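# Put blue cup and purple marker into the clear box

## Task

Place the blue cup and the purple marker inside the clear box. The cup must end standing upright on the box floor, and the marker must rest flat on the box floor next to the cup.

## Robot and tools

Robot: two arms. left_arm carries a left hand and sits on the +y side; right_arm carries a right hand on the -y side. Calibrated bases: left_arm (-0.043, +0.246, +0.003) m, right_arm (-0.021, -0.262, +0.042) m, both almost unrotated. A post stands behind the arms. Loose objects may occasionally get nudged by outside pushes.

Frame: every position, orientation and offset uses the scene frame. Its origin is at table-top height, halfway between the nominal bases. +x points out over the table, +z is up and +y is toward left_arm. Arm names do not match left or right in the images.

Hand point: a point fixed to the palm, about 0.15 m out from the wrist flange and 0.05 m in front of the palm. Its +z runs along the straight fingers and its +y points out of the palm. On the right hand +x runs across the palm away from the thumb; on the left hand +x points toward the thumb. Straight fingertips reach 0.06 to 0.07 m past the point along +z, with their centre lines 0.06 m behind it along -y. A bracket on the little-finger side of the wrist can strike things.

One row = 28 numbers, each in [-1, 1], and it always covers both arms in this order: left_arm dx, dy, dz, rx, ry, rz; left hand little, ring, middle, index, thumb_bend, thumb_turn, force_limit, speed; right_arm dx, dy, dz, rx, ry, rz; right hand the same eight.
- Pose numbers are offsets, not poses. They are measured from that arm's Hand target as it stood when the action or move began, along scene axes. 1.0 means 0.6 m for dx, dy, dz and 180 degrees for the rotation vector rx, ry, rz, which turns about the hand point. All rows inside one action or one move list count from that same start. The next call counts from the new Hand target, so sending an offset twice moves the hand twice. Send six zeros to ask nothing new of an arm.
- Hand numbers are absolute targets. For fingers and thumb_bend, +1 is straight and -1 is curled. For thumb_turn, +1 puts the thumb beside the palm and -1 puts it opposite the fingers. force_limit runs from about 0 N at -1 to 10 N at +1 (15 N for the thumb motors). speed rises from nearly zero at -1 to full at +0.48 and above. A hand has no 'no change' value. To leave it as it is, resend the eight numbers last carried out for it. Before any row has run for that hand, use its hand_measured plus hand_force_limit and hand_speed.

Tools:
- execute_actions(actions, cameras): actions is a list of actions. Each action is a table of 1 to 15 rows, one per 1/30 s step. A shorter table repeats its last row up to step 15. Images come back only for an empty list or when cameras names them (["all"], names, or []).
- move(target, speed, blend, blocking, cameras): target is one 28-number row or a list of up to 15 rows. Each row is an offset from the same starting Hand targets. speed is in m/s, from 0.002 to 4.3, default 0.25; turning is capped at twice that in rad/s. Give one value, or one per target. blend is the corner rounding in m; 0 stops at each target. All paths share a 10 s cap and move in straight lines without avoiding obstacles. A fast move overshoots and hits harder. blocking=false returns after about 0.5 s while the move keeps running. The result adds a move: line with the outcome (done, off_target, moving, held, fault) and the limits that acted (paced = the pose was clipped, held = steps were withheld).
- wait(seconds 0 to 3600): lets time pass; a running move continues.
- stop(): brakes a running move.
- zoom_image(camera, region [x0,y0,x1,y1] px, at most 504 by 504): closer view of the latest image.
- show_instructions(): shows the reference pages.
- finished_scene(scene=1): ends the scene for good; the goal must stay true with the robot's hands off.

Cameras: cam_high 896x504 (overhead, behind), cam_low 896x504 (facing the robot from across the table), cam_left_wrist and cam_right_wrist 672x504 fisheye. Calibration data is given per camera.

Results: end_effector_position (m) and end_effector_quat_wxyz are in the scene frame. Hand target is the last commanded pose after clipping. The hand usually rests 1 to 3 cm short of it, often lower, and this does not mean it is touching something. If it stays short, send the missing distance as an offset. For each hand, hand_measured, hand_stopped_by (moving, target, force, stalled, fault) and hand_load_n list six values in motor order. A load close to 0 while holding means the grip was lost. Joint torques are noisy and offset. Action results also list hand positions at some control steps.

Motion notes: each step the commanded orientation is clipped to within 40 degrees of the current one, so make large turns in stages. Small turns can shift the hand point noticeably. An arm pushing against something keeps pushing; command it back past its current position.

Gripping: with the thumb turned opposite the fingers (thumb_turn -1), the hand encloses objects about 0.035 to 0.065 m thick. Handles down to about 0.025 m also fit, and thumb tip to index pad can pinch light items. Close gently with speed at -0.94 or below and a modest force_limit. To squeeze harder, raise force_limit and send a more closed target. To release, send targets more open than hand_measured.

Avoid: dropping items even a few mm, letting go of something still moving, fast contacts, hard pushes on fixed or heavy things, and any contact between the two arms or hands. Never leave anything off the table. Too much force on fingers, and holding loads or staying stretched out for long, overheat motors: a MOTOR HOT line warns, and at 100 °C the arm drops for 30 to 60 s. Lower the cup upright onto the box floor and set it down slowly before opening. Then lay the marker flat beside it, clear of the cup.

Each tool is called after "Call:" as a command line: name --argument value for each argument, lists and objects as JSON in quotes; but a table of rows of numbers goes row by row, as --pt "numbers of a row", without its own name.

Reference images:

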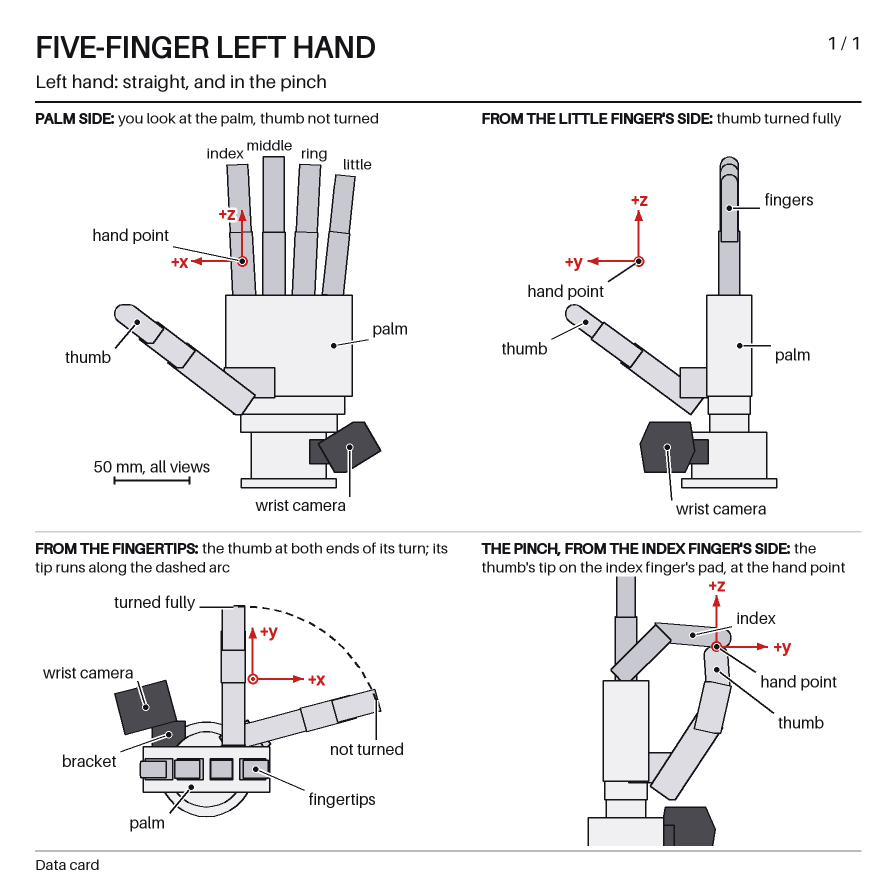

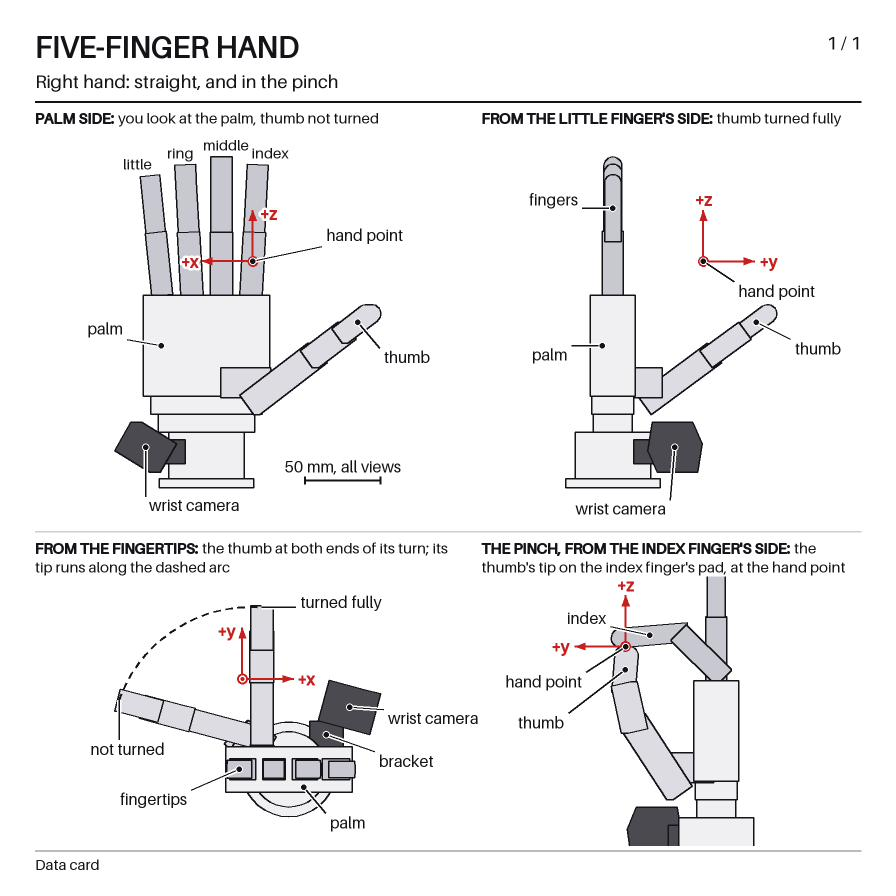

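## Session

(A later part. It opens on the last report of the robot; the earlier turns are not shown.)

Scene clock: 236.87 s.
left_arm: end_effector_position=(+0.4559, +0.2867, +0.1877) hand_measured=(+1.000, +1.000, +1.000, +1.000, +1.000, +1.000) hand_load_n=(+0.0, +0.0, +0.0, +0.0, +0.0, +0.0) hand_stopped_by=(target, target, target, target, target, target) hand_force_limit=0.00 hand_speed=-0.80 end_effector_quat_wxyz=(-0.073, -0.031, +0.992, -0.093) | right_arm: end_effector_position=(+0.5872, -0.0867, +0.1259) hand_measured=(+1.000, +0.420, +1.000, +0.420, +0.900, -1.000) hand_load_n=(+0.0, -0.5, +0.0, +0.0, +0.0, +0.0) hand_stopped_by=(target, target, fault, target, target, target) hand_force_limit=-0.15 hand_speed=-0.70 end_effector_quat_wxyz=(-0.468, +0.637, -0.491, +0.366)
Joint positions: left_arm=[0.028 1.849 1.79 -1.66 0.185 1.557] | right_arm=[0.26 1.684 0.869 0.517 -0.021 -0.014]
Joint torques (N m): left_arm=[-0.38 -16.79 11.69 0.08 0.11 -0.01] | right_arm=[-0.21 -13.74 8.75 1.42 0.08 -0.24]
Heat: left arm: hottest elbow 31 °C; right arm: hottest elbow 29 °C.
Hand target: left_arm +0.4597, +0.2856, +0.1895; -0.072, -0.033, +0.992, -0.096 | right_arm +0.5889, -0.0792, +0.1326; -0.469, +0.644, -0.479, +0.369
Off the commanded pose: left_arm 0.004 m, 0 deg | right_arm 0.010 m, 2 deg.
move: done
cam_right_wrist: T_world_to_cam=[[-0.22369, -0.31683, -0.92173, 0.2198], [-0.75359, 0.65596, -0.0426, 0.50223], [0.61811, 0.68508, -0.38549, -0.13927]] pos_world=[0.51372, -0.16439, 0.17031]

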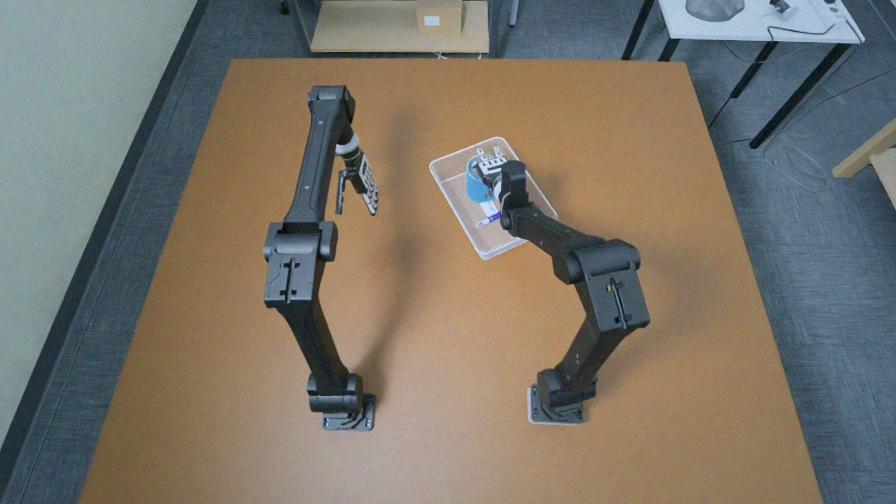

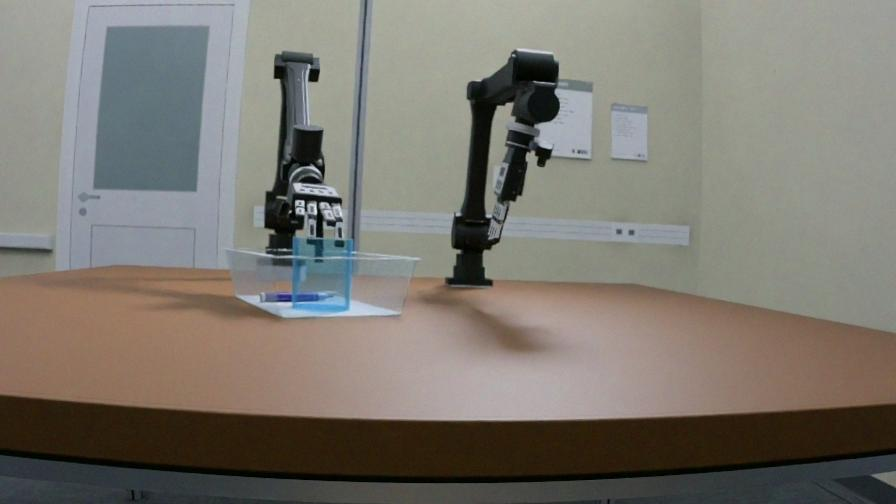

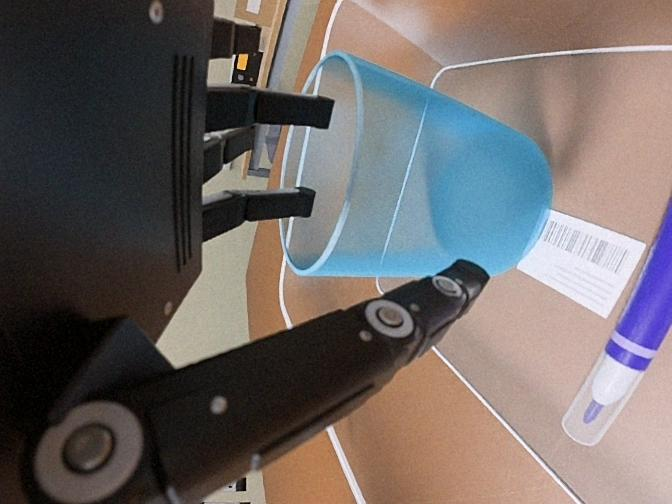

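Call:
move --pt "0 0 0 0 0 0 1 1 1 1 1 1 0 -0.8 0 0 0.06 0 0 0 1 0.42 0.3 0.42 0.9 -1 -0.15 -0.7" --pt "0 0 0 0 0 0 1 1 1 1 1 1 0 -0.8 0 0 0.22 0 0 0 1 0.42 0.3 0.42 0.9 -1 -0.15 -0.7" --speed '[0.05,0.12]' --blend 0.02 --cameras '["cam_high","cam_low","cam_right_wrist"]'

Call:
zoom_image --camera "cam_low" --region '[220, 210, 430, 330]'

Call:
zoom_image --camera "cam_high" --region '[420, 120, 570, 270]'

Scene clock: 239.93 s.
left_arm: end_effector_position=(+0.4559, +0.2867, +0.1877) hand_measured=(+1.000, +1.000, +1.000, +1.000, +1.000, +1.000) hand_load_n=(+0.0, +0.0, +0.0, +0.0, -0.5, +0.0) hand_stopped_by=(target, target, target, target, target, target) hand_force_limit=0.00 hand_speed=-0.80 end_effector_quat_wxyz=(-0.073, -0.031, +0.992, -0.093) | right_arm: end_effector_position=(+0.5790, -0.0886, +0.2423) hand_measured=(+1.000, +0.420, +1.000, +0.420, +0.900, -1.000) hand_load_n=(+0.0, +0.0, +0.0, +0.0, +0.0, +0.0) hand_stopped_by=(target, target, fault, target, target, target) hand_force_limit=-0.15 hand_speed=-0.70 end_effector_quat_wxyz=(-0.460, +0.643, -0.496, +0.360)
Joint positions: left_arm=[0.028 1.849 1.79 -1.66 0.185 1.557] | right_arm=[0.26 1.46 0.996 0.141 -0.021 -0.014]
Joint torques (N m): left_arm=[-0.38 -16.67 11.66 0.09 0.11 -0.01] | right_arm=[-0.15 -11.69 13.18 1.36 0.1 -0.24]
Heat: left arm: hottest elbow 31 °C; right arm: hottest elbow 29 °C.
Hand target: left_arm +0.4597, +0.2856, +0.1895; -0.072, -0.033, +0.992, -0.096 | right_arm +0.5889, -0.0792, +0.2644; -0.469, +0.644, -0.479, +0.369
Off the commanded pose: left_arm 0.004 m, 0 deg | right_arm 0.026 m, 2 deg.
move: off_target (right_arm); blend cut to 0.018 m at target 1
cam_right_wrist: T_world_to_cam=[[-0.24587, -0.32197, -0.91427, 0.33529], [-0.75447, 0.65573, -0.02803, 0.49912], [0.60854, 0.6829, -0.40414, -0.07812]] pos_world=[0.50655, -0.16599, 0.28896]

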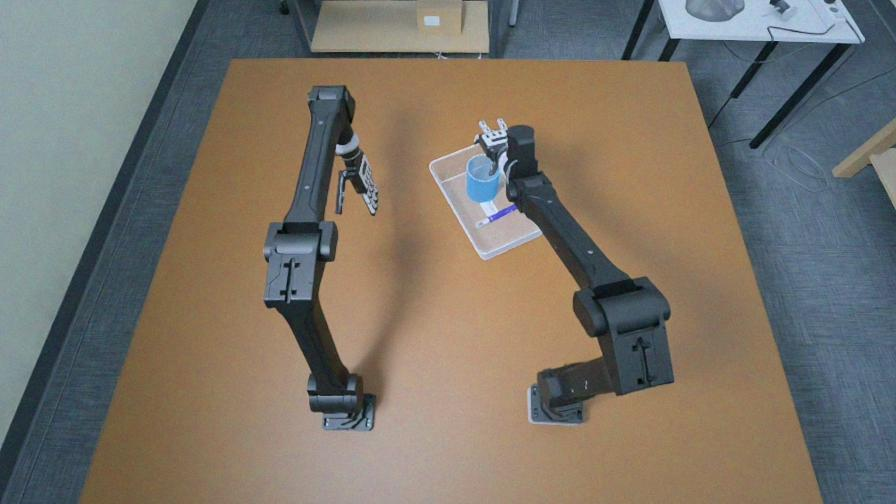

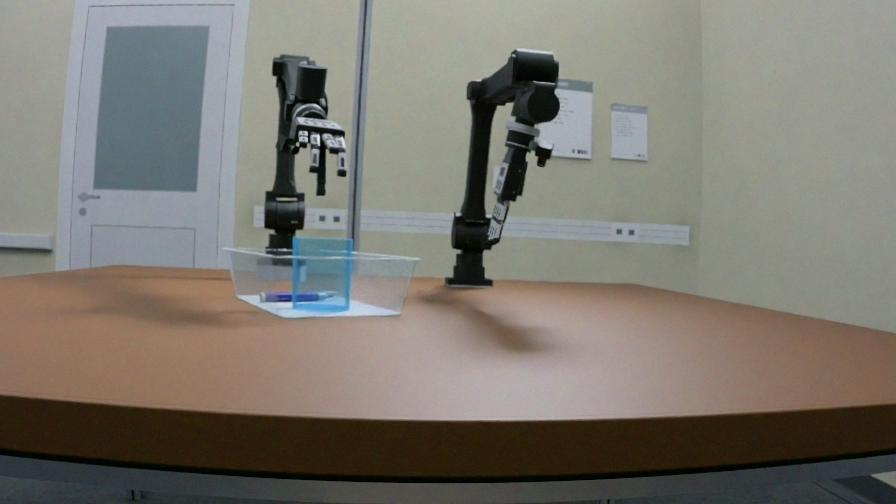

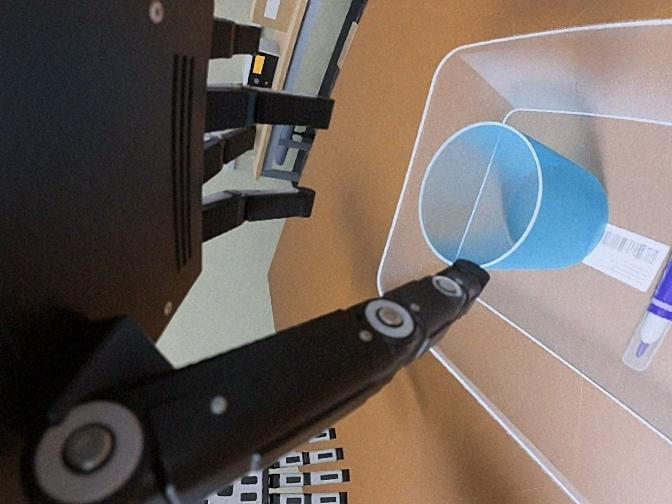

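Scaled by 2.400 from the camera's image (finer frame: 1280x720).

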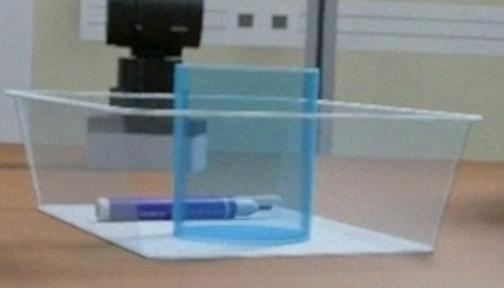

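Scaled by 3.360 from the camera's image (finer frame: 1280x720).

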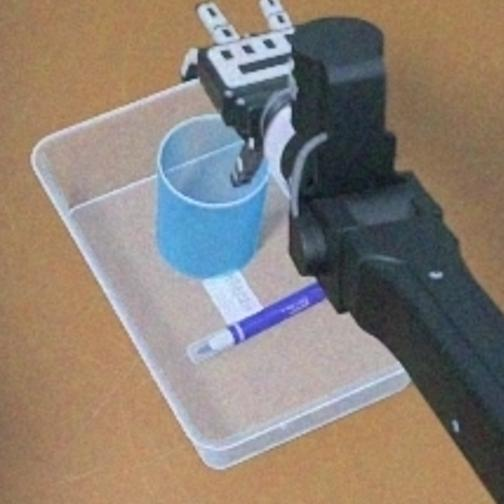

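Call:
finished_scene

The scene is finished: the task was done.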